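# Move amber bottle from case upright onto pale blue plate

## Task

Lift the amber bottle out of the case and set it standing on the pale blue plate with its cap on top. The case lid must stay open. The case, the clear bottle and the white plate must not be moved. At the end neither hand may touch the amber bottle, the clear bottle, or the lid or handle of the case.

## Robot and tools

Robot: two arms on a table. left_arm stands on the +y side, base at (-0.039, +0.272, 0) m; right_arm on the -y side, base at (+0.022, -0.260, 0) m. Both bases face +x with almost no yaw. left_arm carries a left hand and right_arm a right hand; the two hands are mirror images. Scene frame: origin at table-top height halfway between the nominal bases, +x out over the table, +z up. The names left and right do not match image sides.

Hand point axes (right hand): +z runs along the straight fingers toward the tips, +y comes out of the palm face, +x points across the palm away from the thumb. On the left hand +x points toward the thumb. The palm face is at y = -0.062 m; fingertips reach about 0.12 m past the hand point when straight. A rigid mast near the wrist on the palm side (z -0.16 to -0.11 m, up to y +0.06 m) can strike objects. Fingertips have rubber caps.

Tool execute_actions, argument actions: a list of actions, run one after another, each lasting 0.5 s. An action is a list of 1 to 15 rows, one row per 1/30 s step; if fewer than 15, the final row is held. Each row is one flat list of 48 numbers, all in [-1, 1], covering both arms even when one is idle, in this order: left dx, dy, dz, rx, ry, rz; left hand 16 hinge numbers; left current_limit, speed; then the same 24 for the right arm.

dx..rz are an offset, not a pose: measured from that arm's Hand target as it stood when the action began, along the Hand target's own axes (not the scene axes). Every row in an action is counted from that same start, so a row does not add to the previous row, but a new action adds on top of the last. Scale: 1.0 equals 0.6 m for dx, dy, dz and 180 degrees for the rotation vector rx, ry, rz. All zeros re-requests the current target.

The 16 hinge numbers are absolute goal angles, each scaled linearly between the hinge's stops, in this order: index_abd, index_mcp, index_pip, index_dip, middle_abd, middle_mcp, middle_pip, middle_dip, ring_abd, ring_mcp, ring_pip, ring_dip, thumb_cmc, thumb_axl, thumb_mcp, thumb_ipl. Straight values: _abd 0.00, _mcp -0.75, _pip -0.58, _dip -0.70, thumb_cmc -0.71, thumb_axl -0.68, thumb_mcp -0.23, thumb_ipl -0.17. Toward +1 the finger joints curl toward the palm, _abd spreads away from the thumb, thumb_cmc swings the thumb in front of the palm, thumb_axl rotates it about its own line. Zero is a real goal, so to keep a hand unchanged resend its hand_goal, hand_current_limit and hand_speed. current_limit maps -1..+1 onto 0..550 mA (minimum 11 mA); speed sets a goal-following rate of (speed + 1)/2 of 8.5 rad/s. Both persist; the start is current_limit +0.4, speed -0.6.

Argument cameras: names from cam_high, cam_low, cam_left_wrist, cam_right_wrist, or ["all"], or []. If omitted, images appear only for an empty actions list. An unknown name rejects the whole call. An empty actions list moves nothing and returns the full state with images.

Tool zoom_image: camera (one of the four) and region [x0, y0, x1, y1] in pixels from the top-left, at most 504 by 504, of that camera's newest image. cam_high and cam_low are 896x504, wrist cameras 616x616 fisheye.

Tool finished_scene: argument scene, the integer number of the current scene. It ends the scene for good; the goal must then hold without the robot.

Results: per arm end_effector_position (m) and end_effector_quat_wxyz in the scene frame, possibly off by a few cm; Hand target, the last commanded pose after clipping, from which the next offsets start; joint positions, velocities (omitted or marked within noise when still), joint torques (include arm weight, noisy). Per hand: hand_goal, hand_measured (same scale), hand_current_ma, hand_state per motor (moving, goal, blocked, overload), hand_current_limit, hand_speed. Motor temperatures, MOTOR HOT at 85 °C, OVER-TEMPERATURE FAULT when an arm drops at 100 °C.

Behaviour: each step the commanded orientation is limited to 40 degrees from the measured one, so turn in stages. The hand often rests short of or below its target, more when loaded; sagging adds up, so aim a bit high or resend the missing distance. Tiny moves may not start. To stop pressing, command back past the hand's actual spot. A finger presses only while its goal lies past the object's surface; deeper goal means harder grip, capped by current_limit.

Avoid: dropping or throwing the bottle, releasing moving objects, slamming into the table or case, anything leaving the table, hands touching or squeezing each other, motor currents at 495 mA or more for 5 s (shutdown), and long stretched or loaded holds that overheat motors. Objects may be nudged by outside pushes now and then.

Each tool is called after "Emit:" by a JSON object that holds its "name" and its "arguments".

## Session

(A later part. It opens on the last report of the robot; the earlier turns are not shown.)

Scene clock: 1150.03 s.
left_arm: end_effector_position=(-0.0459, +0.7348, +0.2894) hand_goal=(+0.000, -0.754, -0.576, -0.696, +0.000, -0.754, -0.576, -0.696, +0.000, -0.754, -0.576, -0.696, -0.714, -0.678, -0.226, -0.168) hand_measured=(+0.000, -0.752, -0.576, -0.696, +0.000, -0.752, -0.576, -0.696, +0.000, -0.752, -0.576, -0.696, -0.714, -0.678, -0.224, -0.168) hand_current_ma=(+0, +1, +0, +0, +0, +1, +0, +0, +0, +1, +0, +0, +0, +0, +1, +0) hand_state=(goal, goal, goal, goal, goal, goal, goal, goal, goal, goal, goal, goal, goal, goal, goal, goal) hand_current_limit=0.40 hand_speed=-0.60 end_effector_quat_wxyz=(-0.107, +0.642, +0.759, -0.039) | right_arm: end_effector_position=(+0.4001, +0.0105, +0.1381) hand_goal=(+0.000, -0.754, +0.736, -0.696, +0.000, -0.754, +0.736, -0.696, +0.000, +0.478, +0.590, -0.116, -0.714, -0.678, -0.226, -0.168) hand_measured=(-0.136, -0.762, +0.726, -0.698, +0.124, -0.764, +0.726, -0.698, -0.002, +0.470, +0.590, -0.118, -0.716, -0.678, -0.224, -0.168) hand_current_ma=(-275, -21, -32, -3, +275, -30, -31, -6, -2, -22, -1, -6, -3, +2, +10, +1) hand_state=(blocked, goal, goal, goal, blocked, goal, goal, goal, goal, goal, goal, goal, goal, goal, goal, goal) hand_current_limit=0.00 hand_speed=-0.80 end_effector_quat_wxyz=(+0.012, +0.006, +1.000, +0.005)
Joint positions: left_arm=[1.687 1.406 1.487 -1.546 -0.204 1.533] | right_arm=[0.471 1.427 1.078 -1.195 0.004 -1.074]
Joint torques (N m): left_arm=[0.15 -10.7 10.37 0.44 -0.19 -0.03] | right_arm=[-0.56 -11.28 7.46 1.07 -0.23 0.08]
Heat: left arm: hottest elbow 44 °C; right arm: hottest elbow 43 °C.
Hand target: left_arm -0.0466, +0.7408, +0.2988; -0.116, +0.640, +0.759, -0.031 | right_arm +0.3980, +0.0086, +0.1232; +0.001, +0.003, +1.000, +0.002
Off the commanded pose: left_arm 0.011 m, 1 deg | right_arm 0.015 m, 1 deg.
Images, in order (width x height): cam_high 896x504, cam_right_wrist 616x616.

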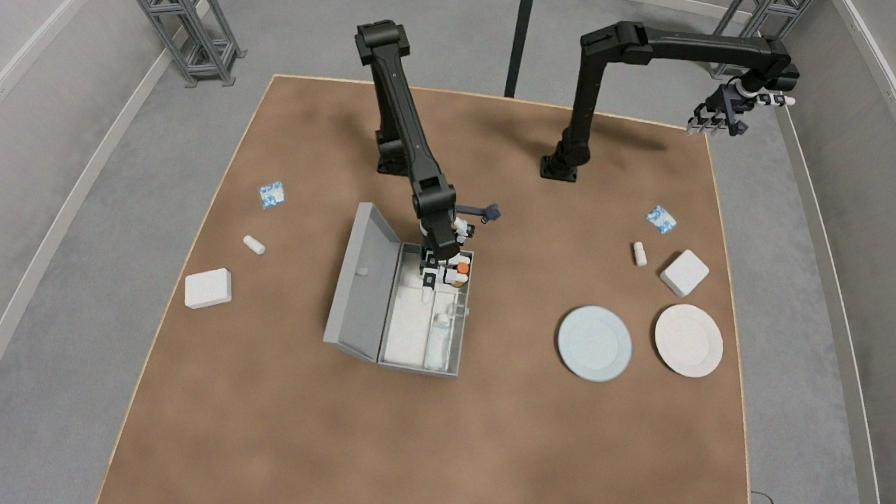

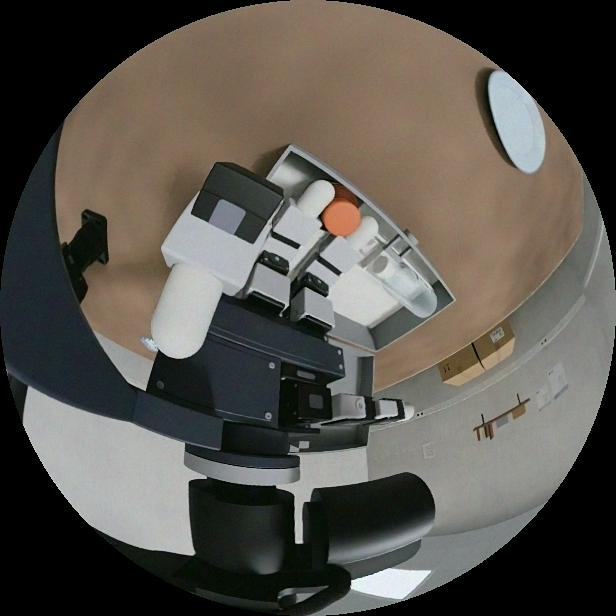

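Emit:
{"name": "execute_actions", "arguments": {"actions": [[[0,0,0,0,0,0,0,-0.754,-0.576,-0.696,0,-0.754,-0.576,-0.696,0,-0.754,-0.576,-0.696,-0.714,-0.678,-0.226,-0.168,0.4,-0.6,-0.005,0,-0.025,0,0,0,0,-0.754,0.737,-0.696,0,-0.754,0.737,-0.696,0,0.479,0.591,-0.116,-0.714,-0.678,-0.226,-0.168,0.2,-0.8]],[[0,0,0,0,0,0,0,-0.754,-0.576,-0.696,0,-0.754,-0.576,-0.696,0,-0.754,-0.576,-0.696,-0.714,-0.678,-0.226,-0.168,0.4,-0.6,-0.005,0,-0.025,0,0,0,0,-0.754,0.737,-0.696,0,-0.754,0.737,-0.696,0,0.479,0.591,-0.116,-0.714,-0.678,-0.226,-0.168,0.2,-0.8]],[[0,0,0,0,0,0,0,-0.754,-0.576,-0.696,0,-0.754,-0.576,-0.696,0,-0.754,-0.576,-0.696,-0.714,-0.678,-0.226,-0.168,0.4,-0.6,0,-0.003,-0.025,0,0,0,0,-0.754,0.737,-0.696,0,-0.754,0.737,-0.696,0,0.479,0.591,-0.116,-0.714,-0.678,-0.226,-0.168,0.2,-0.8]],[[0,0,0,0,0,0,0,-0.754,-0.576,-0.696,0,-0.754,-0.576,-0.696,0,-0.754,-0.576,-0.696,-0.714,-0.678,-0.226,-0.168,0.4,-0.6,0,-0.003,-0.025,0,0,0,0,-0.754,0.737,-0.696,0,-0.754,0.737,-0.696,0,0.479,0.591,-0.116,-0.714,-0.678,-0.226,-0.168,0.2,-0.8]]], "cameras": ["cam_right_wrist","cam_high"]}}

Emit:
{"name": "zoom_image", "arguments": {"camera": "cam_right_wrist", "region": [240, 140, 390, 290]}}

Emit:
{"name": "zoom_image", "arguments": {"camera": "cam_high", "region": [400, 220, 500, 320]}}

Scene clock: 1160.00 s.
left_arm: end_effector_position=(-0.0459, +0.7348, +0.2894) hand_goal=(+0.000, -0.754, -0.576, -0.696, +0.000, -0.754, -0.576, -0.696, +0.000, -0.754, -0.576, -0.696, -0.714, -0.678, -0.226, -0.168) hand_measured=(+0.000, -0.752, -0.576, -0.696, +0.000, -0.752, -0.576, -0.696, +0.000, -0.752, -0.576, -0.696, -0.714, -0.678, -0.224, -0.168) hand_current_ma=(+0, +1, +0, +0, +0, +1, +0, +0, +0, +1, +0, +0, +0, +0, +1, +0) hand_state=(goal, goal, goal, goal, goal, goal, goal, goal, goal, goal, goal, goal, goal, goal, goal, goal) hand_current_limit=0.40 hand_speed=-0.60 end_effector_quat_wxyz=(-0.107, +0.642, +0.759, -0.039) | right_arm: end_effector_position=(+0.3827, -0.0016, +0.1488) hand_goal=(+0.000, -0.754, +0.736, -0.696, +0.000, -0.754, +0.736, -0.696, +0.000, +0.478, +0.590, -0.116, -0.714, -0.678, -0.226, -0.168) hand_measured=(-0.088, -0.754, +0.720, -0.700, +0.070, -0.776, +0.694, -0.712, -0.002, +0.470, +0.590, -0.118, -0.716, -0.678, -0.224, -0.168) hand_current_ma=(-307, -1, -49, -13, +236, -80, -155, -48, -2, -22, -1, -6, -3, +2, +10, +1) hand_state=(blocked, goal, goal, goal, blocked, blocked, blocked, goal, goal, goal, goal, goal, goal, goal, goal, goal) hand_current_limit=0.20 hand_speed=-0.80 end_effector_quat_wxyz=(-0.030, +0.004, +0.999, -0.016)
Joint positions: left_arm=[1.687 1.406 1.487 -1.546 -0.204 1.533] | right_arm=[0.462 1.42 1.113 -1.332 0.001 -1.087]
Joint torques (N m): left_arm=[0.15 -10.7 10.37 0.43 -0.18 -0.03] | right_arm=[-1.38 -14.27 13.57 -0.32 -0.1 0.06]
Heat: left arm: hottest elbow 44 °C; right arm: hottest elbow 43 °C.
Hand target: left_arm -0.0466, +0.7408, +0.2988; -0.116, +0.640, +0.759, -0.031 | right_arm +0.4039, +0.0048, +0.1831; +0.001, +0.003, +1.000, +0.002
Off the commanded pose: left_arm 0.011 m, 1 deg | right_arm 0.041 m, 4 deg.
Images, in order (width x height): cam_high 896x504, cam_right_wrist 616x616.

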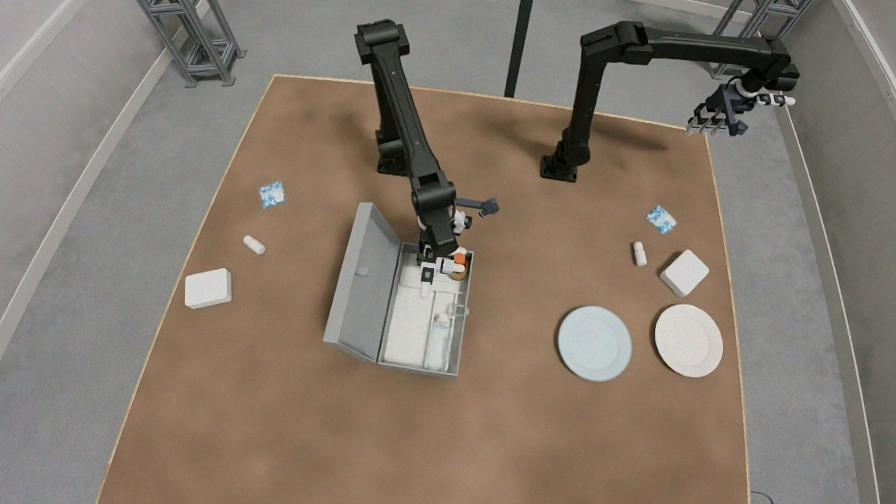

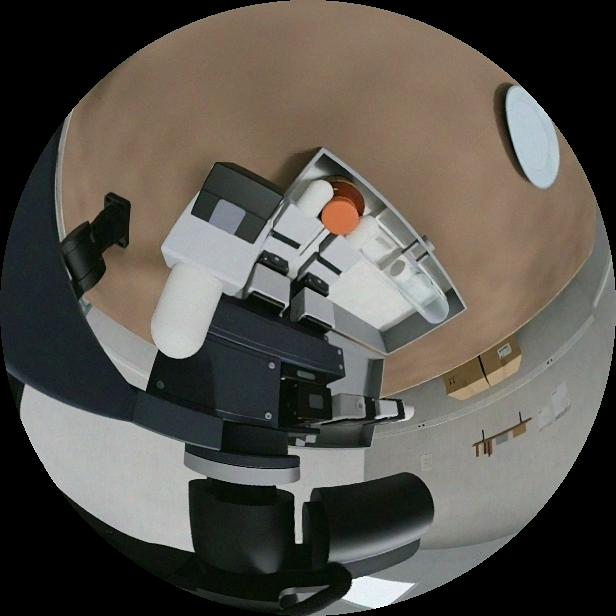

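Scaled by 3.360 from the camera's 616x616 image, which has a finer 880x880 frame.

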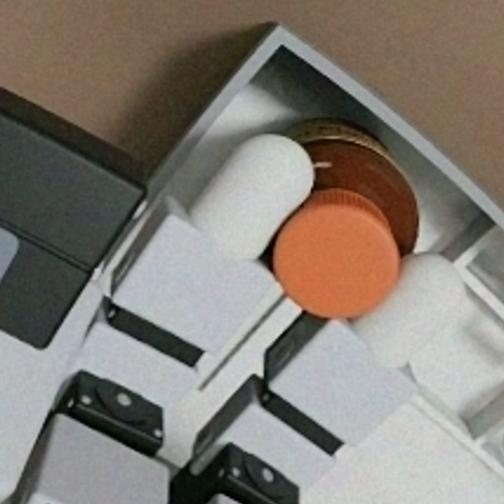

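Scaled by 5.040 from the camera's 896x504 image, which has a finer 1280x720 frame.

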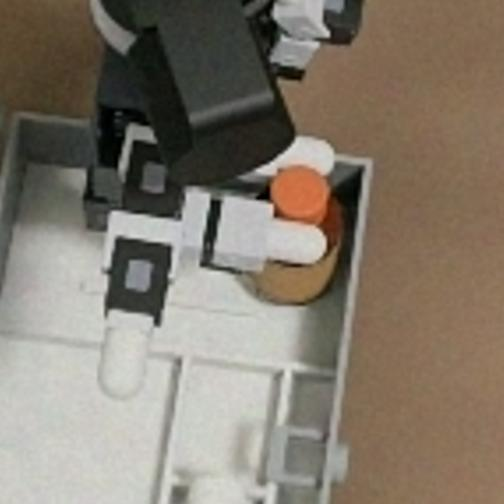

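Emit:
{"name": "execute_actions", "arguments": {"actions": [[[0,0,0,0,0,0,0,-0.754,-0.576,-0.696,0,-0.754,-0.576,-0.696,0,-0.754,-0.576,-0.696,-0.714,-0.678,-0.226,-0.168,0.4,-0.6,-0.01,0,-0.02,0,0,0,0,-0.754,0.737,-0.696,0,-0.754,0.737,-0.696,0,0.479,0.591,-0.116,-0.714,-0.678,-0.226,-0.168,0.2,-0.8]],[[0,0,0,0,0,0,0,-0.754,-0.576,-0.696,0,-0.754,-0.576,-0.696,0,-0.754,-0.576,-0.696,-0.714,-0.678,-0.226,-0.168,0.4,-0.6,-0.01,0,-0.02,0,0,0,0,-0.754,0.737,-0.696,0,-0.754,0.737,-0.696,0,0.479,0.591,-0.116,-0.714,-0.678,-0.226,-0.168,0.2,-0.8]]], "cameras": ["cam_right_wrist","cam_high"]}}

Emit:
{"name": "zoom_image", "arguments": {"camera": "cam_right_wrist", "region": [240, 140, 390, 290]}}

Emit:
{"name": "zoom_image", "arguments": {"camera": "cam_high", "region": [400, 220, 500, 320]}}

Scene clock: 1170.27 s.
left_arm: end_effector_position=(-0.0459, +0.7348, +0.2894) hand_goal=(+0.000, -0.754, -0.576, -0.696, +0.000, -0.754, -0.576, -0.696, +0.000, -0.754, -0.576, -0.696, -0.714, -0.678, -0.226, -0.168) hand_measured=(+0.000, -0.752, -0.576, -0.696, +0.000, -0.752, -0.576, -0.696, +0.000, -0.752, -0.576, -0.696, -0.714, -0.678, -0.224, -0.168) hand_current_ma=(+0, +1, +0, +0, +0, +1, +0, +0, +0, +1, +0, +0, +0, +0, +1, +0) hand_state=(goal, goal, goal, goal, goal, goal, goal, goal, goal, goal, goal, goal, goal, goal, goal, goal) hand_current_limit=0.40 hand_speed=-0.60 end_effector_quat_wxyz=(-0.107, +0.642, +0.759, -0.039) | right_arm: end_effector_position=(+0.3962, -0.0005, +0.1797) hand_goal=(+0.000, -0.754, +0.736, -0.696, +0.000, -0.754, +0.736, -0.696, +0.000, +0.478, +0.590, -0.116, -0.714, -0.678, -0.226, -0.168) hand_measured=(-0.088, -0.756, +0.718, -0.702, +0.070, -0.776, +0.694, -0.712, -0.002, +0.470, +0.590, -0.118, -0.716, -0.678, -0.224, -0.168) hand_current_ma=(-307, -6, -55, -15, +236, -80, -155, -48, -2, -22, -1, -6, -3, +2, +10, +1) hand_state=(blocked, goal, goal, goal, blocked, blocked, blocked, goal, goal, goal, goal, goal, goal, goal, goal, goal) hand_current_limit=0.20 hand_speed=-0.80 end_effector_quat_wxyz=(-0.022, +0.004, +1.000, -0.012)
Joint positions: left_arm=[1.687 1.406 1.487 -1.546 -0.204 1.533] | right_arm=[0.449 1.42 1.195 -1.396 0.001 -1.101]
Joint torques (N m): left_arm=[0.09 -10.75 10.37 0.43 -0.18 -0.03] | right_arm=[-1.2 -12.75 13.78 -0.28 -0.11 0.02]
Heat: left arm: hottest elbow 44 °C; right arm: hottest elbow 43 °C.
Hand target: left_arm -0.0466, +0.7408, +0.2988; -0.116, +0.640, +0.759, -0.031 | right_arm +0.4159, +0.0047, +0.2072; +0.001, +0.003, +1.000, +0.002
Off the commanded pose: left_arm 0.011 m, 1 deg | right_arm 0.034 m, 3 deg.
Images, in order (width x height): cam_high 896x504, cam_right_wrist 616x616.

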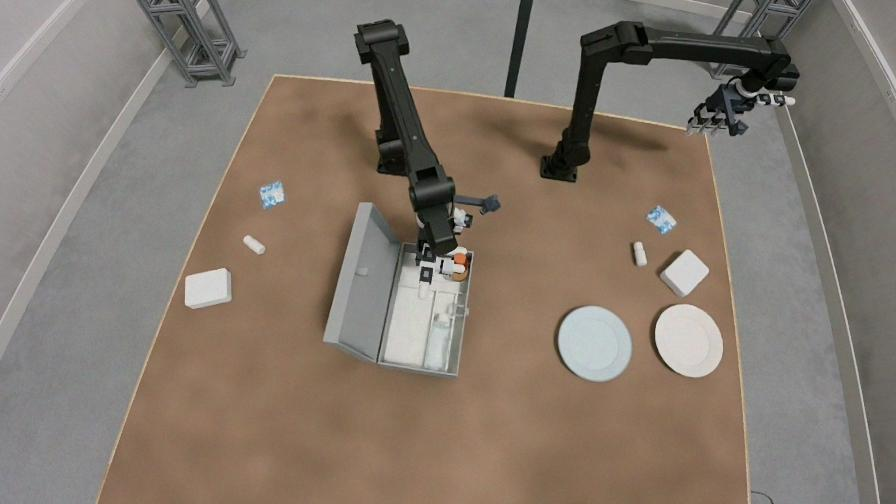

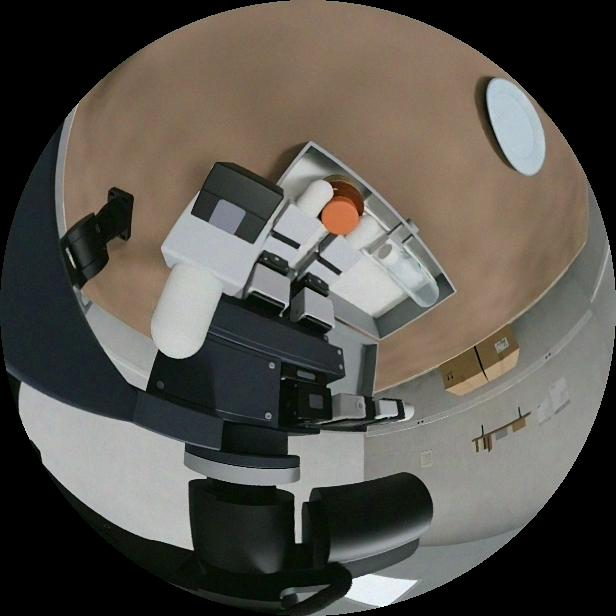

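Scaled by 3.360 from the camera's 616x616 image, which has a finer 880x880 frame.

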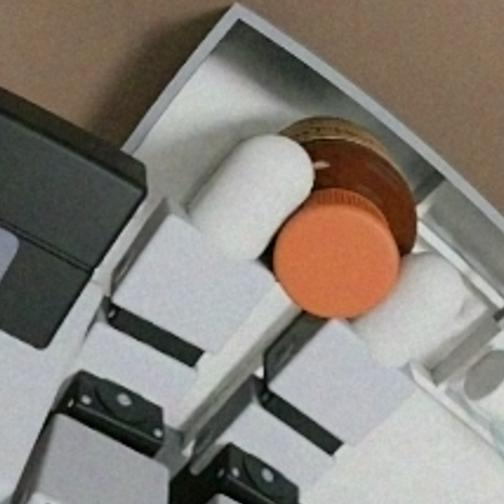

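Scaled by 5.040 from the camera's 896x504 image, which has a finer 1280x720 frame.

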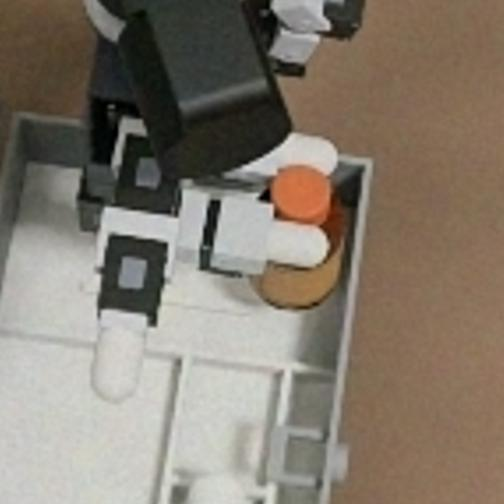

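Emit:
{"name": "execute_actions", "arguments": {"actions": [[[0,0,0,0,0,0,0,-0.754,-0.576,-0.696,0,-0.754,-0.576,-0.696,0,-0.754,-0.576,-0.696,-0.714,-0.678,-0.226,-0.168,0.4,-0.6,0,0,-0.035,0,0,0,0,-0.754,0.737,-0.696,0,-0.754,0.737,-0.696,0,0.479,0.591,-0.116,-0.714,-0.678,-0.226,-0.168,0.2,-0.8]],[[0,0,0,0,0,0,0,-0.754,-0.576,-0.696,0,-0.754,-0.576,-0.696,0,-0.754,-0.576,-0.696,-0.714,-0.678,-0.226,-0.168,0.4,-0.6,0,0,-0.035,0,0,0,0,-0.754,0.737,-0.696,0,-0.754,0.737,-0.696,0,0.479,0.591,-0.116,-0.714,-0.678,-0.226,-0.168,0.2,-0.8]],[[0,0,0,0,0,0,0,-0.754,-0.576,-0.696,0,-0.754,-0.576,-0.696,0,-0.754,-0.576,-0.696,-0.714,-0.678,-0.226,-0.168,0.4,-0.6,0,0,-0.035,0,0,0,0,-0.754,0.737,-0.696,0,-0.754,0.737,-0.696,0,0.479,0.591,-0.116,-0.714,-0.678,-0.226,-0.168,0.2,-0.8]]], "cameras": ["cam_high"]}}

Emit:
{"name": "zoom_image", "arguments": {"camera": "cam_high", "region": [400, 200, 500, 300]}}

Scene clock: 1207.47 s.
left_arm: end_effector_position=(-0.0459, +0.7348, +0.2894) hand_goal=(+0.000, -0.754, -0.576, -0.696, +0.000, -0.754, -0.576, -0.696, +0.000, -0.754, -0.576, -0.696, -0.714, -0.678, -0.226, -0.168) hand_measured=(+0.000, -0.752, -0.576, -0.696, +0.000, -0.752, -0.576, -0.696, +0.000, -0.752, -0.576, -0.696, -0.714, -0.678, -0.224, -0.168) hand_current_ma=(+0, +1, +0, +0, +0, +1, +0, +0, +0, +1, +0, +0, +0, +0, +1, +0) hand_state=(goal, goal, goal, goal, goal, goal, goal, goal, goal, goal, goal, goal, goal, goal, goal, goal) hand_current_limit=0.40 hand_speed=-0.60 end_effector_quat_wxyz=(-0.107, +0.642, +0.759, -0.039) | right_arm: end_effector_position=(+0.4003, +0.0015, +0.2360) hand_goal=(+0.000, -0.754, +0.736, -0.696, +0.000, -0.754, +0.736, -0.696, +0.000, +0.478, +0.590, -0.116, -0.714, -0.678, -0.226, -0.168) hand_measured=(-0.088, -0.758, +0.718, -0.702, +0.070, -0.776, +0.694, -0.712, -0.002, +0.470, +0.590, -0.118, -0.716, -0.678, -0.224, -0.168) hand_current_ma=(-307, -10, -58, -16, +236, -80, -155, -48, -2, -22, -1, -6, -3, +2, +10, +1) hand_state=(blocked, goal, goal, goal, blocked, blocked, blocked, goal, goal, goal, goal, goal, goal, goal, goal, goal) hand_current_limit=0.20 hand_speed=-0.80 end_effector_quat_wxyz=(-0.028, +0.004, +0.999, -0.015)
Joint positions: left_arm=[1.687 1.406 1.487 -1.546 -0.204 1.533] | right_arm=[0.449 1.419 1.345 -1.56 0.001 -1.102]
Joint torques (N m): left_arm=[0.09 -10.7 10.37 0.44 -0.18 -0.03] | right_arm=[-1.2 -14.33 14.12 -0.49 -0.11 0.03]
Motor temperatures (°C): left_arm=[22 22 45 20 21 23] | right_arm=[22 25 53 19 19 19]
Heat: left arm: hottest elbow 45 °C; right arm: hottest elbow 53 °C.
Hand target: left_arm -0.0466, +0.7408, +0.2988; -0.116, +0.640, +0.759, -0.031 | right_arm +0.4157, +0.0045, +0.2702; +0.001, +0.003, +1.000, +0.002
Off the commanded pose: left_arm 0.011 m, 1 deg | right_arm 0.038 m, 4 deg.
Images, in order (width x height): cam_high 896x504.

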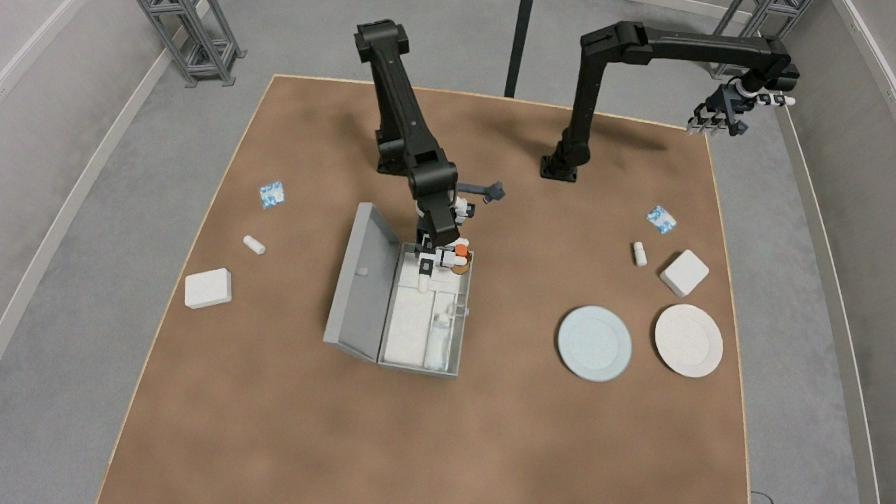

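Scaled by 5.040 from the camera's 896x504 image, which has a finer 1280x720 frame.

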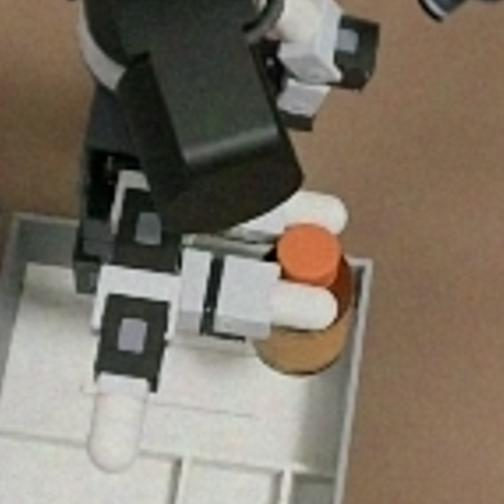

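Emit:
{"name": "execute_actions", "arguments": {"actions": [[[0,0,0,0,0,0,0,-0.754,-0.576,-0.696,0,-0.754,-0.576,-0.696,0,-0.754,-0.576,-0.696,-0.714,-0.678,-0.226,-0.168,0.4,-0.6,0,0,-0.025,0,0,0,0,-0.754,0.737,-0.696,0,-0.754,0.737,-0.696,0,0.479,0.591,-0.116,-0.714,-0.678,-0.226,-0.168,0.2,-0.8]],[[0,0,0,0,0,0,0,-0.754,-0.576,-0.696,0,-0.754,-0.576,-0.696,0,-0.754,-0.576,-0.696,-0.714,-0.678,-0.226,-0.168,0.4,-0.6,0,0.03,0,0,0,0,0,-0.754,0.737,-0.696,0,-0.754,0.737,-0.696,0,0.479,0.591,-0.116,-0.714,-0.678,-0.226,-0.168,0.2,-0.8]],[[0,0,0,0,0,0,0,-0.754,-0.576,-0.696,0,-0.754,-0.576,-0.696,0,-0.754,-0.576,-0.696,-0.714,-0.678,-0.226,-0.168,0.4,-0.6,0,0.045,0,0,0,0,0,-0.754,0.737,-0.696,0,-0.754,0.737,-0.696,0,0.479,0.591,-0.116,-0.714,-0.678,-0.226,-0.168,0.2,-0.8]],[[0,0,0,0,0,0,0,-0.754,-0.576,-0.696,0,-0.754,-0.576,-0.696,0,-0.754,-0.576,-0.696,-0.714,-0.678,-0.226,-0.168,0.4,-0.6,0,0.045,0,0,0,0,0,-0.754,0.737,-0.696,0,-0.754,0.737,-0.696,0,0.479,0.591,-0.116,-0.714,-0.678,-0.226,-0.168,0.2,-0.8]]], "cameras": ["cam_high"]}}

Emit:
{"name": "zoom_image", "arguments": {"camera": "cam_high", "region": [400, 200, 520, 320]}}

Scene clock: 1217.60 s.
left_arm: end_effector_position=(-0.0459, +0.7348, +0.2894) hand_goal=(+0.000, -0.754, -0.576, -0.696, +0.000, -0.754, -0.576, -0.696, +0.000, -0.754, -0.576, -0.696, -0.714, -0.678, -0.226, -0.168) hand_measured=(+0.000, -0.752, -0.576, -0.696, +0.000, -0.752, -0.576, -0.696, +0.000, -0.752, -0.576, -0.696, -0.714, -0.678, -0.224, -0.168) hand_current_ma=(+0, +1, +0, +0, +0, +1, +0, +0, +0, +1, +0, +0, +0, +0, +1, +0) hand_state=(goal, goal, goal, goal, goal, goal, goal, goal, goal, goal, goal, goal, goal, goal, goal, goal) hand_current_limit=0.40 hand_speed=-0.60 end_effector_quat_wxyz=(-0.107, +0.642, +0.759, -0.039) | right_arm: end_effector_position=(+0.4010, +0.0650, +0.2610) hand_goal=(+0.000, -0.754, +0.736, -0.696, +0.000, -0.754, +0.736, -0.696, +0.000, +0.478, +0.590, -0.116, -0.714, -0.678, -0.226, -0.168) hand_measured=(-0.088, -0.758, +0.718, -0.702, +0.070, -0.776, +0.694, -0.712, -0.002, +0.470, +0.590, -0.118, -0.716, -0.678, -0.224, -0.168) hand_current_ma=(-307, -8, -58, -16, +236, -80, -155, -48, -2, -22, -1, -6, -2, +2, +10, +1) hand_state=(blocked, goal, goal, goal, blocked, blocked, blocked, goal, goal, goal, goal, goal, goal, goal, goal, goal) hand_current_limit=0.20 hand_speed=-0.80 end_effector_quat_wxyz=(-0.017, -0.002, +1.000, -0.010)
Joint positions: left_arm=[1.687 1.406 1.487 -1.546 -0.204 1.533] | right_arm=[0.578 1.487 1.48 -1.604 -0.002 -0.983]
Joint torques (N m): left_arm=[0.09 -10.7 10.39 0.44 -0.18 -0.03] | right_arm=[0.38 -13.22 14.61 -0.38 -0.03 0.31]
Heat: left arm: hottest elbow 45 °C; right arm: hottest elbow 53 °C.
Hand target: left_arm -0.0466, +0.7408, +0.2988; -0.116, +0.640, +0.759, -0.031 | right_arm +0.4160, +0.0765, +0.2855; +0.001, +0.003, +1.000, +0.002
Off the commanded pose: left_arm 0.011 m, 1 deg | right_arm 0.031 m, 3 deg.
Images, in order (width x height): cam_high 896x504.

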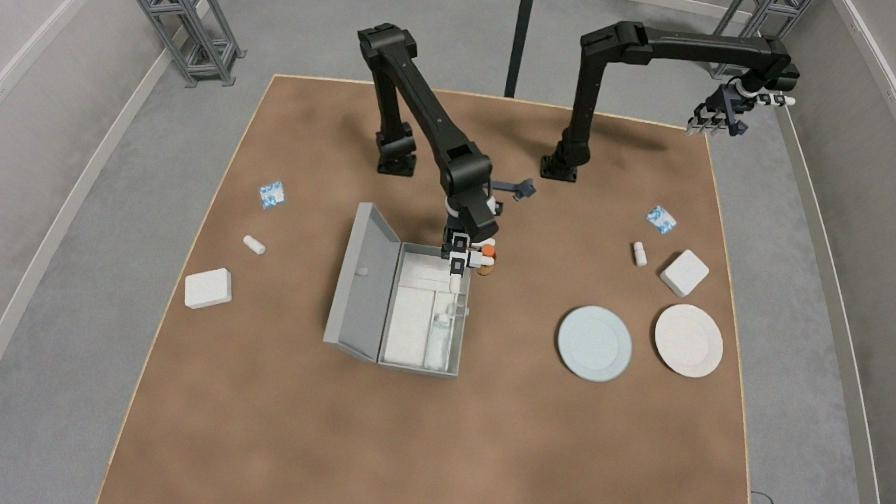

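Scaled by 4.200 from the camera's 896x504 image, which has a finer 1280x720 frame.

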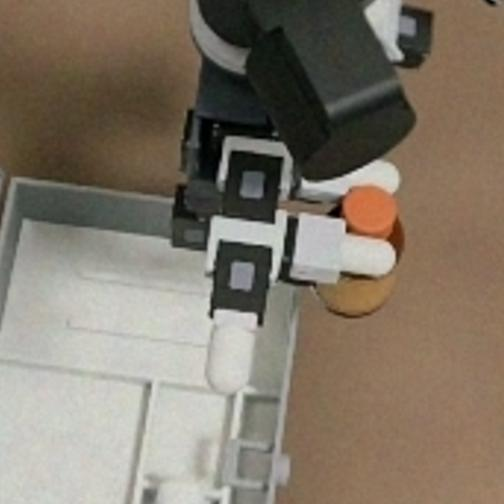

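Emit:
{"name": "execute_actions", "arguments": {"actions": [[[0,0,0,0,0,0,0,-0.754,-0.576,-0.696,0,-0.754,-0.576,-0.696,0,-0.754,-0.576,-0.696,-0.714,-0.678,-0.226,-0.168,0.4,-0.6,0,0.047,0,0,0,0,0,-0.754,0.737,-0.696,0,-0.754,0.737,-0.696,0,0.479,0.591,-0.116,-0.714,-0.678,-0.226,-0.168,0.2,-0.8]],[[0,0,0,0,0,0,0,-0.754,-0.576,-0.696,0,-0.754,-0.576,-0.696,0,-0.754,-0.576,-0.696,-0.714,-0.678,-0.226,-0.168,0.4,-0.6,0,0.047,0,0,0,0,0,-0.754,0.737,-0.696,0,-0.754,0.737,-0.696,0,0.479,0.591,-0.116,-0.714,-0.678,-0.226,-0.168,0.2,-0.8]],[[0,0,0,0,0,0,0,-0.754,-0.576,-0.696,0,-0.754,-0.576,-0.696,0,-0.754,-0.576,-0.696,-0.714,-0.678,-0.226,-0.168,0.4,-0.6,0,0.047,0,0,0,0,0,-0.754,0.737,-0.696,0,-0.754,0.737,-0.696,0,0.479,0.591,-0.116,-0.714,-0.678,-0.226,-0.168,0.2,-0.8]],[[0,0,0,0,0,0,0,-0.754,-0.576,-0.696,0,-0.754,-0.576,-0.696,0,-0.754,-0.576,-0.696,-0.714,-0.678,-0.226,-0.168,0.4,-0.6,0,0.047,0,0,0,0,0,-0.754,0.737,-0.696,0,-0.754,0.737,-0.696,0,0.479,0.591,-0.116,-0.714,-0.678,-0.226,-0.168,0.2,-0.8]],[[0,0,0,0,0,0,0,-0.754,-0.576,-0.696,0,-0.754,-0.576,-0.696,0,-0.754,-0.576,-0.696,-0.714,-0.678,-0.226,-0.168,0.4,-0.6,0,0.02,0.04,0,0,0,0,-0.754,0.737,-0.696,0,-0.754,0.737,-0.696,0,0.479,0.591,-0.116,-0.714,-0.678,-0.226,-0.168,0.2,-0.8]],[[0,0,0,0,0,0,0,-0.754,-0.576,-0.696,0,-0.754,-0.576,-0.696,0,-0.754,-0.576,-0.696,-0.714,-0.678,-0.226,-0.168,0.4,-0.6,0,0,0.04,0,0,0,0,-0.754,0.737,-0.696,0,-0.754,0.737,-0.696,0,0.479,0.591,-0.116,-0.714,-0.678,-0.226,-0.168,0.2,-0.8]]], "cameras": ["cam_high","cam_low"]}}

Emit:
{"name": "zoom_image", "arguments": {"camera": "cam_high", "region": [440, 200, 600, 360]}}

Scene clock: 1239.07 s.
left_arm: end_effector_position=(-0.0459, +0.7348, +0.2894) hand_goal=(+0.000, -0.754, -0.576, -0.696, +0.000, -0.754, -0.576, -0.696, +0.000, -0.754, -0.576, -0.696, -0.714, -0.678, -0.226, -0.168) hand_measured=(+0.000, -0.752, -0.576, -0.696, +0.000, -0.752, -0.576, -0.696, +0.000, -0.752, -0.576, -0.696, -0.714, -0.678, -0.224, -0.168) hand_current_ma=(+0, +1, +0, +0, +0, +1, +0, +0, +0, +1, +0, +0, +0, +0, +1, +0) hand_state=(goal, goal, goal, goal, goal, goal, goal, goal, goal, goal, goal, goal, goal, goal, goal, goal) hand_current_limit=0.40 hand_speed=-0.60 end_effector_quat_wxyz=(-0.107, +0.642, +0.759, -0.039) | right_arm: end_effector_position=(+0.4176, +0.1945, +0.2506) hand_goal=(+0.000, -0.754, +0.736, -0.696, +0.000, -0.754, +0.736, -0.696, +0.000, +0.478, +0.590, -0.116, -0.714, -0.678, -0.226, -0.168) hand_measured=(-0.088, -0.758, +0.718, -0.702, +0.070, -0.776, +0.694, -0.712, -0.002, +0.470, +0.590, -0.118, -0.716, -0.678, -0.224, -0.168) hand_current_ma=(-307, -10, -59, -16, +236, -80, -155, -48, -2, -22, -1, -6, -2, +2, +10, +1) hand_state=(blocked, goal, goal, goal, blocked, blocked, blocked, goal, goal, goal, goal, goal, goal, goal, goal, goal) hand_current_limit=0.20 hand_speed=-0.80 end_effector_quat_wxyz=(+0.004, +0.002, +1.000, +0.004)
Joint positions: left_arm=[1.687 1.406 1.487 -1.546 -0.204 1.533] | right_arm=[0.768 1.705 1.707 -1.56 -0.001 -0.786]
Joint torques (N m): left_arm=[0.09 -10.7 10.4 0.44 -0.19 -0.03] | right_arm=[0.97 -16.56 8.32 1.17 0.03 0.34]
Motor temperatures (°C): left_arm=[22 22 45 20 21 23] | right_arm=[22 26 57 19 19 19]
Heat: left arm: hottest elbow 45 °C; right arm: hottest elbow 57 °C.
Hand target: left_arm -0.0466, +0.7408, +0.2988; -0.116, +0.640, +0.759, -0.031 | right_arm +0.4168, +0.2013, +0.2379; +0.001, +0.003, +1.000, +0.002
Off the commanded pose: left_arm 0.011 m, 1 deg | right_arm 0.014 m, 0 deg.
Images, in order (width x height): cam_high 896x504, cam_low 896x504.

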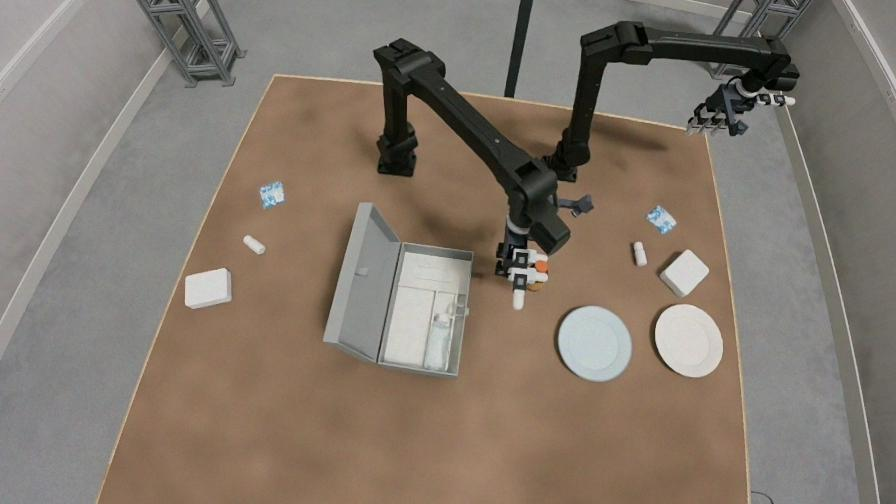

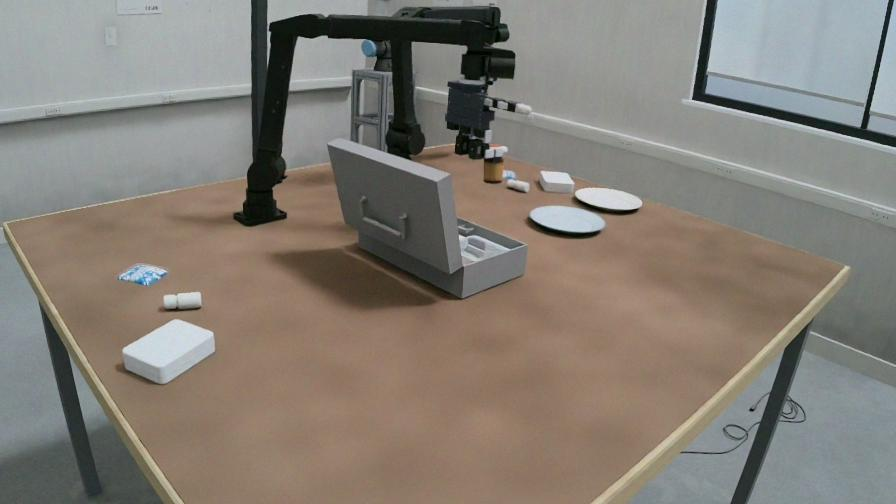

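Scaled by 3.150 from the camera's 896x504 image, which has a finer 1280x720 frame.

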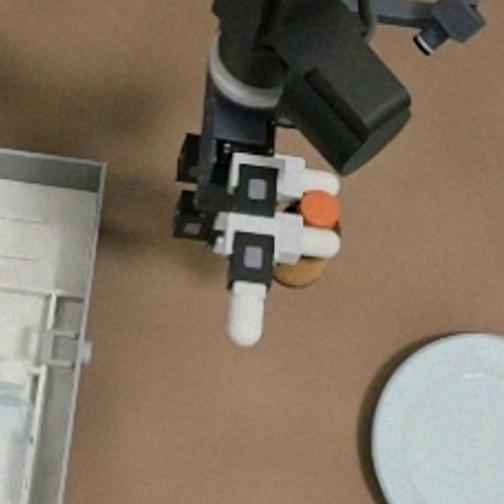

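Emit:
{"name": "execute_actions", "arguments": {"actions": [[[0,0,0,0,0,0,0,-0.754,-0.576,-0.696,0,-0.754,-0.576,-0.696,0,-0.754,-0.576,-0.696,-0.714,-0.678,-0.226,-0.168,0.4,-0.6,-0.0333,0.0583,0.0333,0,0,0.07,0,-0.754,0.737,-0.696,0,-0.754,0.737,-0.696,0,0.479,0.591,-0.116,-0.714,-0.678,-0.226,-0.168,0.2,-0.8]],[[0,0,0,0,0,0,0,-0.754,-0.576,-0.696,0,-0.754,-0.576,-0.696,0,-0.754,-0.576,-0.696,-0.714,-0.678,-0.226,-0.168,0.4,-0.6,-0.0198,0.0642,0.0333,0,0,0.07,0,-0.754,0.737,-0.696,0,-0.754,0.737,-0.696,0,0.479,0.591,-0.116,-0.714,-0.678,-0.226,-0.168,0.2,-0.8]],[[0,0,0,0,0,0,0,-0.754,-0.576,-0.696,0,-0.754,-0.576,-0.696,0,-0.754,-0.576,-0.696,-0.714,-0.678,-0.226,-0.168,0.4,-0.6,-0.0053,0.067,0.0333,0,0,0.07,0,-0.754,0.737,-0.696,0,-0.754,0.737,-0.696,0,0.479,0.591,-0.116,-0.714,-0.678,-0.226,-0.168,0.2,-0.8]]], "cameras": ["cam_high","cam_low","cam_right_wrist"]}}

Emit:
{"name": "zoom_image", "arguments": {"camera": "cam_high", "region": [480, 220, 640, 380]}}

Scene clock: 1273.47 s.
left_arm: end_effector_position=(-0.0459, +0.7348, +0.2894) hand_goal=(+0.000, -0.754, -0.576, -0.696, +0.000, -0.754, -0.576, -0.696, +0.000, -0.754, -0.576, -0.696, -0.714, -0.678, -0.226, -0.168) hand_measured=(+0.000, -0.752, -0.576, -0.696, +0.000, -0.752, -0.576, -0.696, +0.000, -0.752, -0.576, -0.696, -0.714, -0.678, -0.224, -0.168) hand_current_ma=(+0, +1, +0, +0, +0, +1, +0, +0, +0, +1, +0, +0, +0, +0, +1, +0) hand_state=(goal, goal, goal, goal, goal, goal, goal, goal, goal, goal, goal, goal, goal, goal, goal, goal) hand_current_limit=0.40 hand_speed=-0.60 end_effector_quat_wxyz=(-0.107, +0.642, +0.759, -0.039) | right_arm: end_effector_position=(+0.4679, +0.2902, +0.1590) hand_goal=(+0.000, -0.754, +0.736, -0.696, +0.000, -0.754, +0.736, -0.696, +0.000, +0.478, +0.590, -0.116, -0.714, -0.678, -0.226, -0.168) hand_measured=(-0.088, -0.756, +0.718, -0.702, +0.070, -0.776, +0.694, -0.712, -0.002, +0.470, +0.590, -0.118, -0.714, -0.678, -0.224, -0.168) hand_current_ma=(-306, -3, -61, -17, +236, -80, -155, -48, -2, -22, -1, -6, -1, +2, +10, +1) hand_state=(blocked, goal, goal, goal, blocked, blocked, blocked, goal, goal, goal, goal, goal, goal, goal, goal, goal) hand_current_limit=0.20 hand_speed=-0.80 end_effector_quat_wxyz=(-0.007, +0.322, +0.947, -0.015)
Joint positions: left_arm=[1.687 1.406 1.487 -1.546 -0.204 1.533] | right_arm=[0.908 2.029 1.948 -1.522 -0.004 0.007]
Joint torques (N m): left_arm=[0.09 -10.75 10.39 0.42 -0.19 -0.04] | right_arm=[0.15 -21.6 14.24 -0.31 0.23 0.31]
Motor temperatures (°C): left_arm=[22 22 45 20 21 23] | right_arm=[22 26 49 20 19 19]
Heat: left arm: hottest elbow 45 °C; right arm: hottest elbow 49 °C.
Hand target: left_arm -0.0466, +0.7408, +0.2988; -0.116, +0.640, +0.759, -0.031 | right_arm +0.4775, +0.3063, +0.1783; +0.001, +0.327, +0.945, +0.002
Off the commanded pose: left_arm 0.011 m, 1 deg | right_arm 0.027 m, 2 deg.
Images, in order (width x height): cam_high 896x504, cam_low 896x504, cam_right_wrist 616x616.

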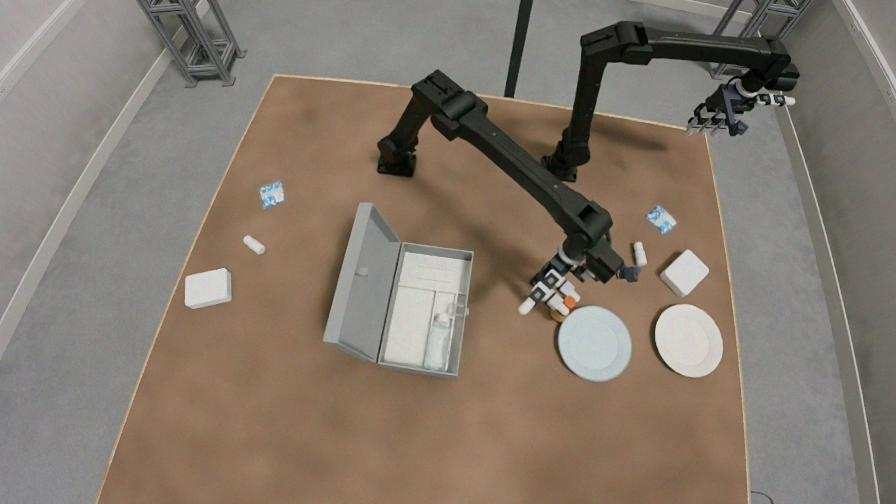

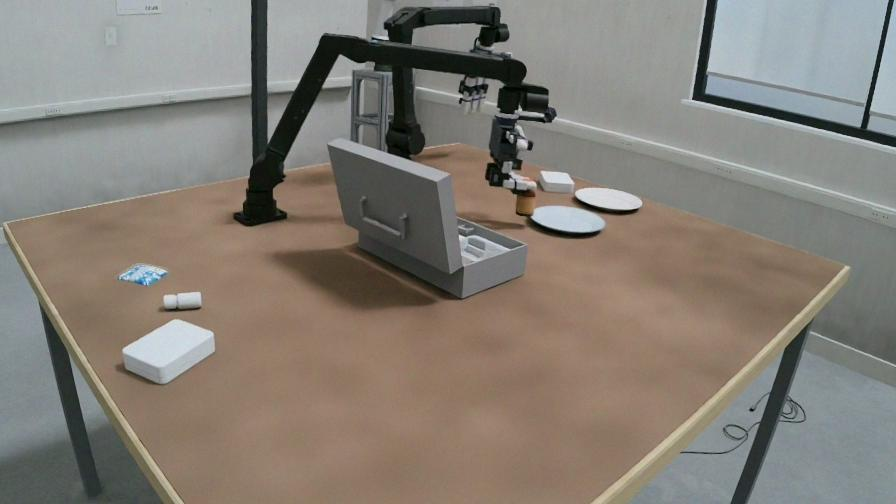

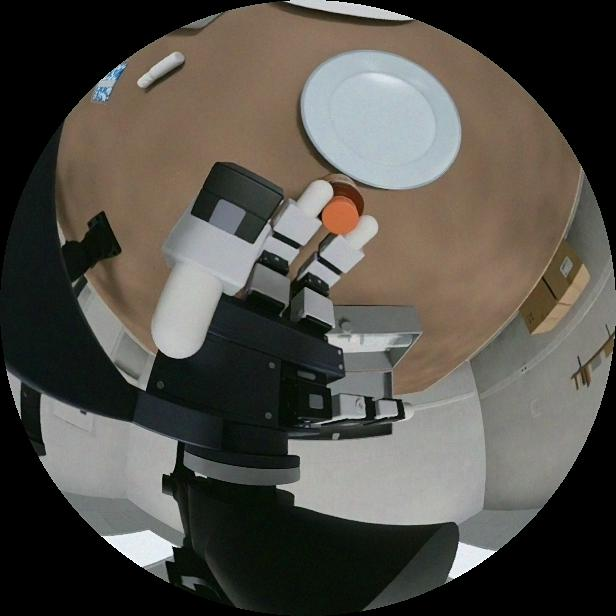

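Scaled by 3.150 from the camera's 896x504 image, which has a finer 1280x720 frame.

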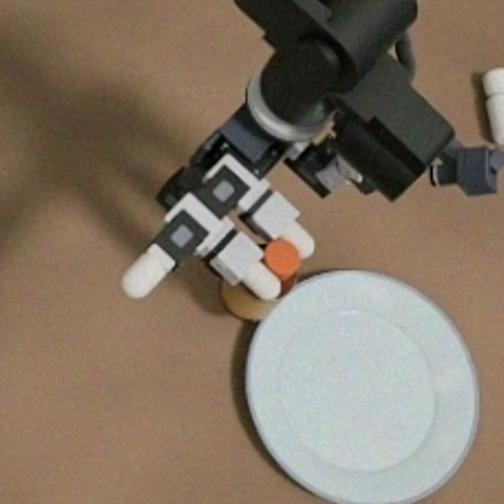

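Emit:
{"name": "execute_actions", "arguments": {"actions": [[[0,0,0,0,0,0,0,-0.754,-0.576,-0.696,0,-0.754,-0.576,-0.696,0,-0.754,-0.576,-0.696,-0.714,-0.678,-0.226,-0.168,0.4,-0.6,0,0,-0.035,0,0,0,0,-0.754,0.737,-0.696,0,-0.754,0.737,-0.696,0,0.479,0.591,-0.116,-0.714,-0.678,-0.226,-0.168,0.2,-0.8]],[[0,0,0,0,0,0,0,-0.754,-0.576,-0.696,0,-0.754,-0.576,-0.696,0,-0.754,-0.576,-0.696,-0.714,-0.678,-0.226,-0.168,0.4,-0.6,0,0.035,-0.01,0,0,0,0,-0.754,0.737,-0.696,0,-0.754,0.737,-0.696,0,0.479,0.591,-0.116,-0.714,-0.678,-0.226,-0.168,0.2,-0.8]],[[0,0,0,0,0,0,0,-0.754,-0.576,-0.696,0,-0.754,-0.576,-0.696,0,-0.754,-0.576,-0.696,-0.714,-0.678,-0.226,-0.168,0.4,-0.6,0,0.035,0,0,0,0,0,-0.754,0.737,-0.696,0,-0.754,0.737,-0.696,0,0.479,0.591,-0.116,-0.714,-0.678,-0.226,-0.168,0.2,-0.8]]], "cameras": ["cam_high","cam_low","cam_right_wrist"]}}

Emit:
{"name": "zoom_image", "arguments": {"camera": "cam_low", "region": [460, 120, 660, 260]}}

Scene clock: 1288.97 s.
left_arm: end_effector_position=(-0.0459, +0.7348, +0.2894) hand_goal=(+0.000, -0.754, -0.576, -0.696, +0.000, -0.754, -0.576, -0.696, +0.000, -0.754, -0.576, -0.696, -0.714, -0.678, -0.226, -0.168) hand_measured=(+0.000, -0.752, -0.576, -0.696, +0.000, -0.752, -0.576, -0.696, +0.000, -0.752, -0.576, -0.696, -0.714, -0.678, -0.224, -0.168) hand_current_ma=(+0, +1, +0, +0, +0, +1, +0, +0, +0, +1, +0, +0, +0, +0, +1, +0) hand_state=(goal, goal, goal, goal, goal, goal, goal, goal, goal, goal, goal, goal, goal, goal, goal, goal) hand_current_limit=0.40 hand_speed=-0.60 end_effector_quat_wxyz=(-0.107, +0.642, +0.759, -0.039) | right_arm: end_effector_position=(+0.4959, +0.3262, +0.1892) hand_goal=(+0.000, -0.754, +0.736, -0.696, +0.000, -0.754, +0.736, -0.696, +0.000, +0.478, +0.590, -0.116, -0.714, -0.678, -0.226, -0.168) hand_measured=(-0.088, -0.756, +0.718, -0.702, +0.070, -0.776, +0.694, -0.712, -0.002, +0.470, +0.590, -0.118, -0.714, -0.678, -0.224, -0.168) hand_current_ma=(-305, -4, -61, -17, +236, -80, -155, -48, -2, -22, -1, -6, -1, +2, +10, +1) hand_state=(blocked, goal, goal, goal, blocked, blocked, blocked, goal, goal, goal, goal, goal, goal, goal, goal, goal) hand_current_limit=0.20 hand_speed=-0.80 end_effector_quat_wxyz=(-0.004, +0.323, +0.946, -0.007)
Joint positions: left_arm=[1.687 1.406 1.487 -1.546 -0.204 1.533] | right_arm=[0.908 2.172 2.26 -1.675 -0.003 0.008]
Joint torques (N m): left_arm=[0.09 -10.75 10.39 0.44 -0.19 -0.03] | right_arm=[0.26 -23.47 14.34 -0.17 0.22 0.32]
Heat: left arm: hottest elbow 45 °C; right arm: hottest elbow 51 °C.
Hand target: left_arm -0.0466, +0.7408, +0.2988; -0.116, +0.640, +0.759, -0.031 | right_arm +0.5034, +0.3391, +0.2054; +0.001, +0.327, +0.945, +0.002
Off the commanded pose: left_arm 0.011 m, 1 deg | right_arm 0.022 m, 1 deg.
joint sent to its limit (right arm) — joint 4 (wrist pitch), lower limit. The joint targets still meet the commanded pose.
Images, in order (width x height): cam_high 896x504, cam_low 896x504, cam_right_wrist 616x616.

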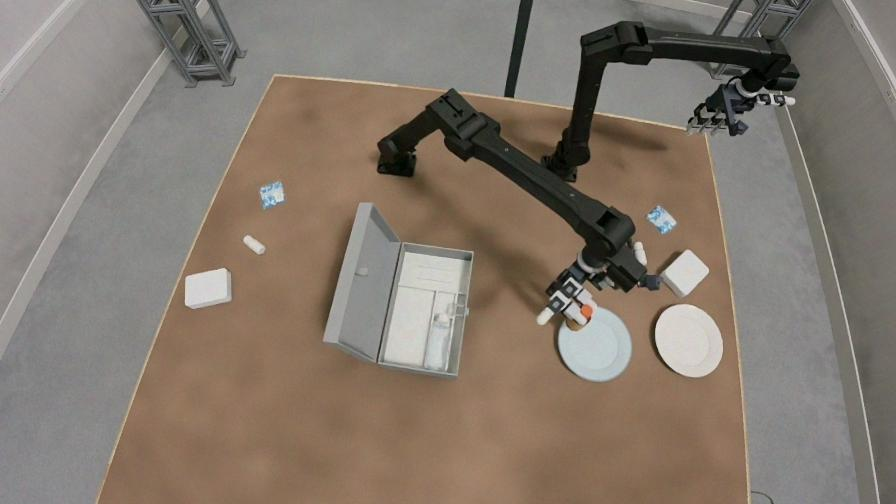

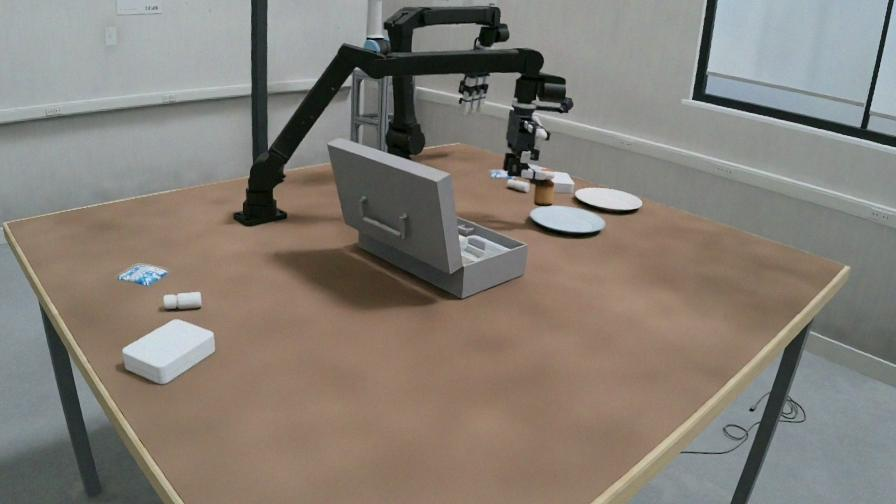

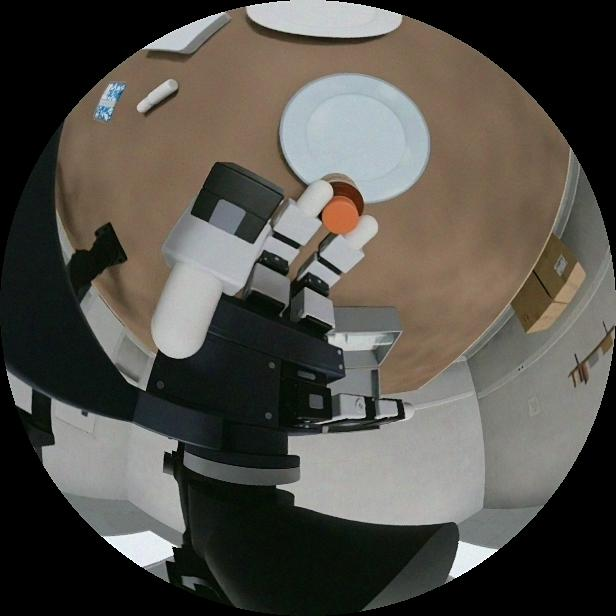

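Scaled by 2.520 from the camera's 896x504 image, which has a finer 1280x720 frame.

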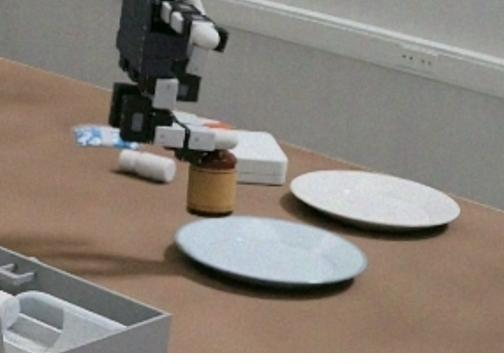

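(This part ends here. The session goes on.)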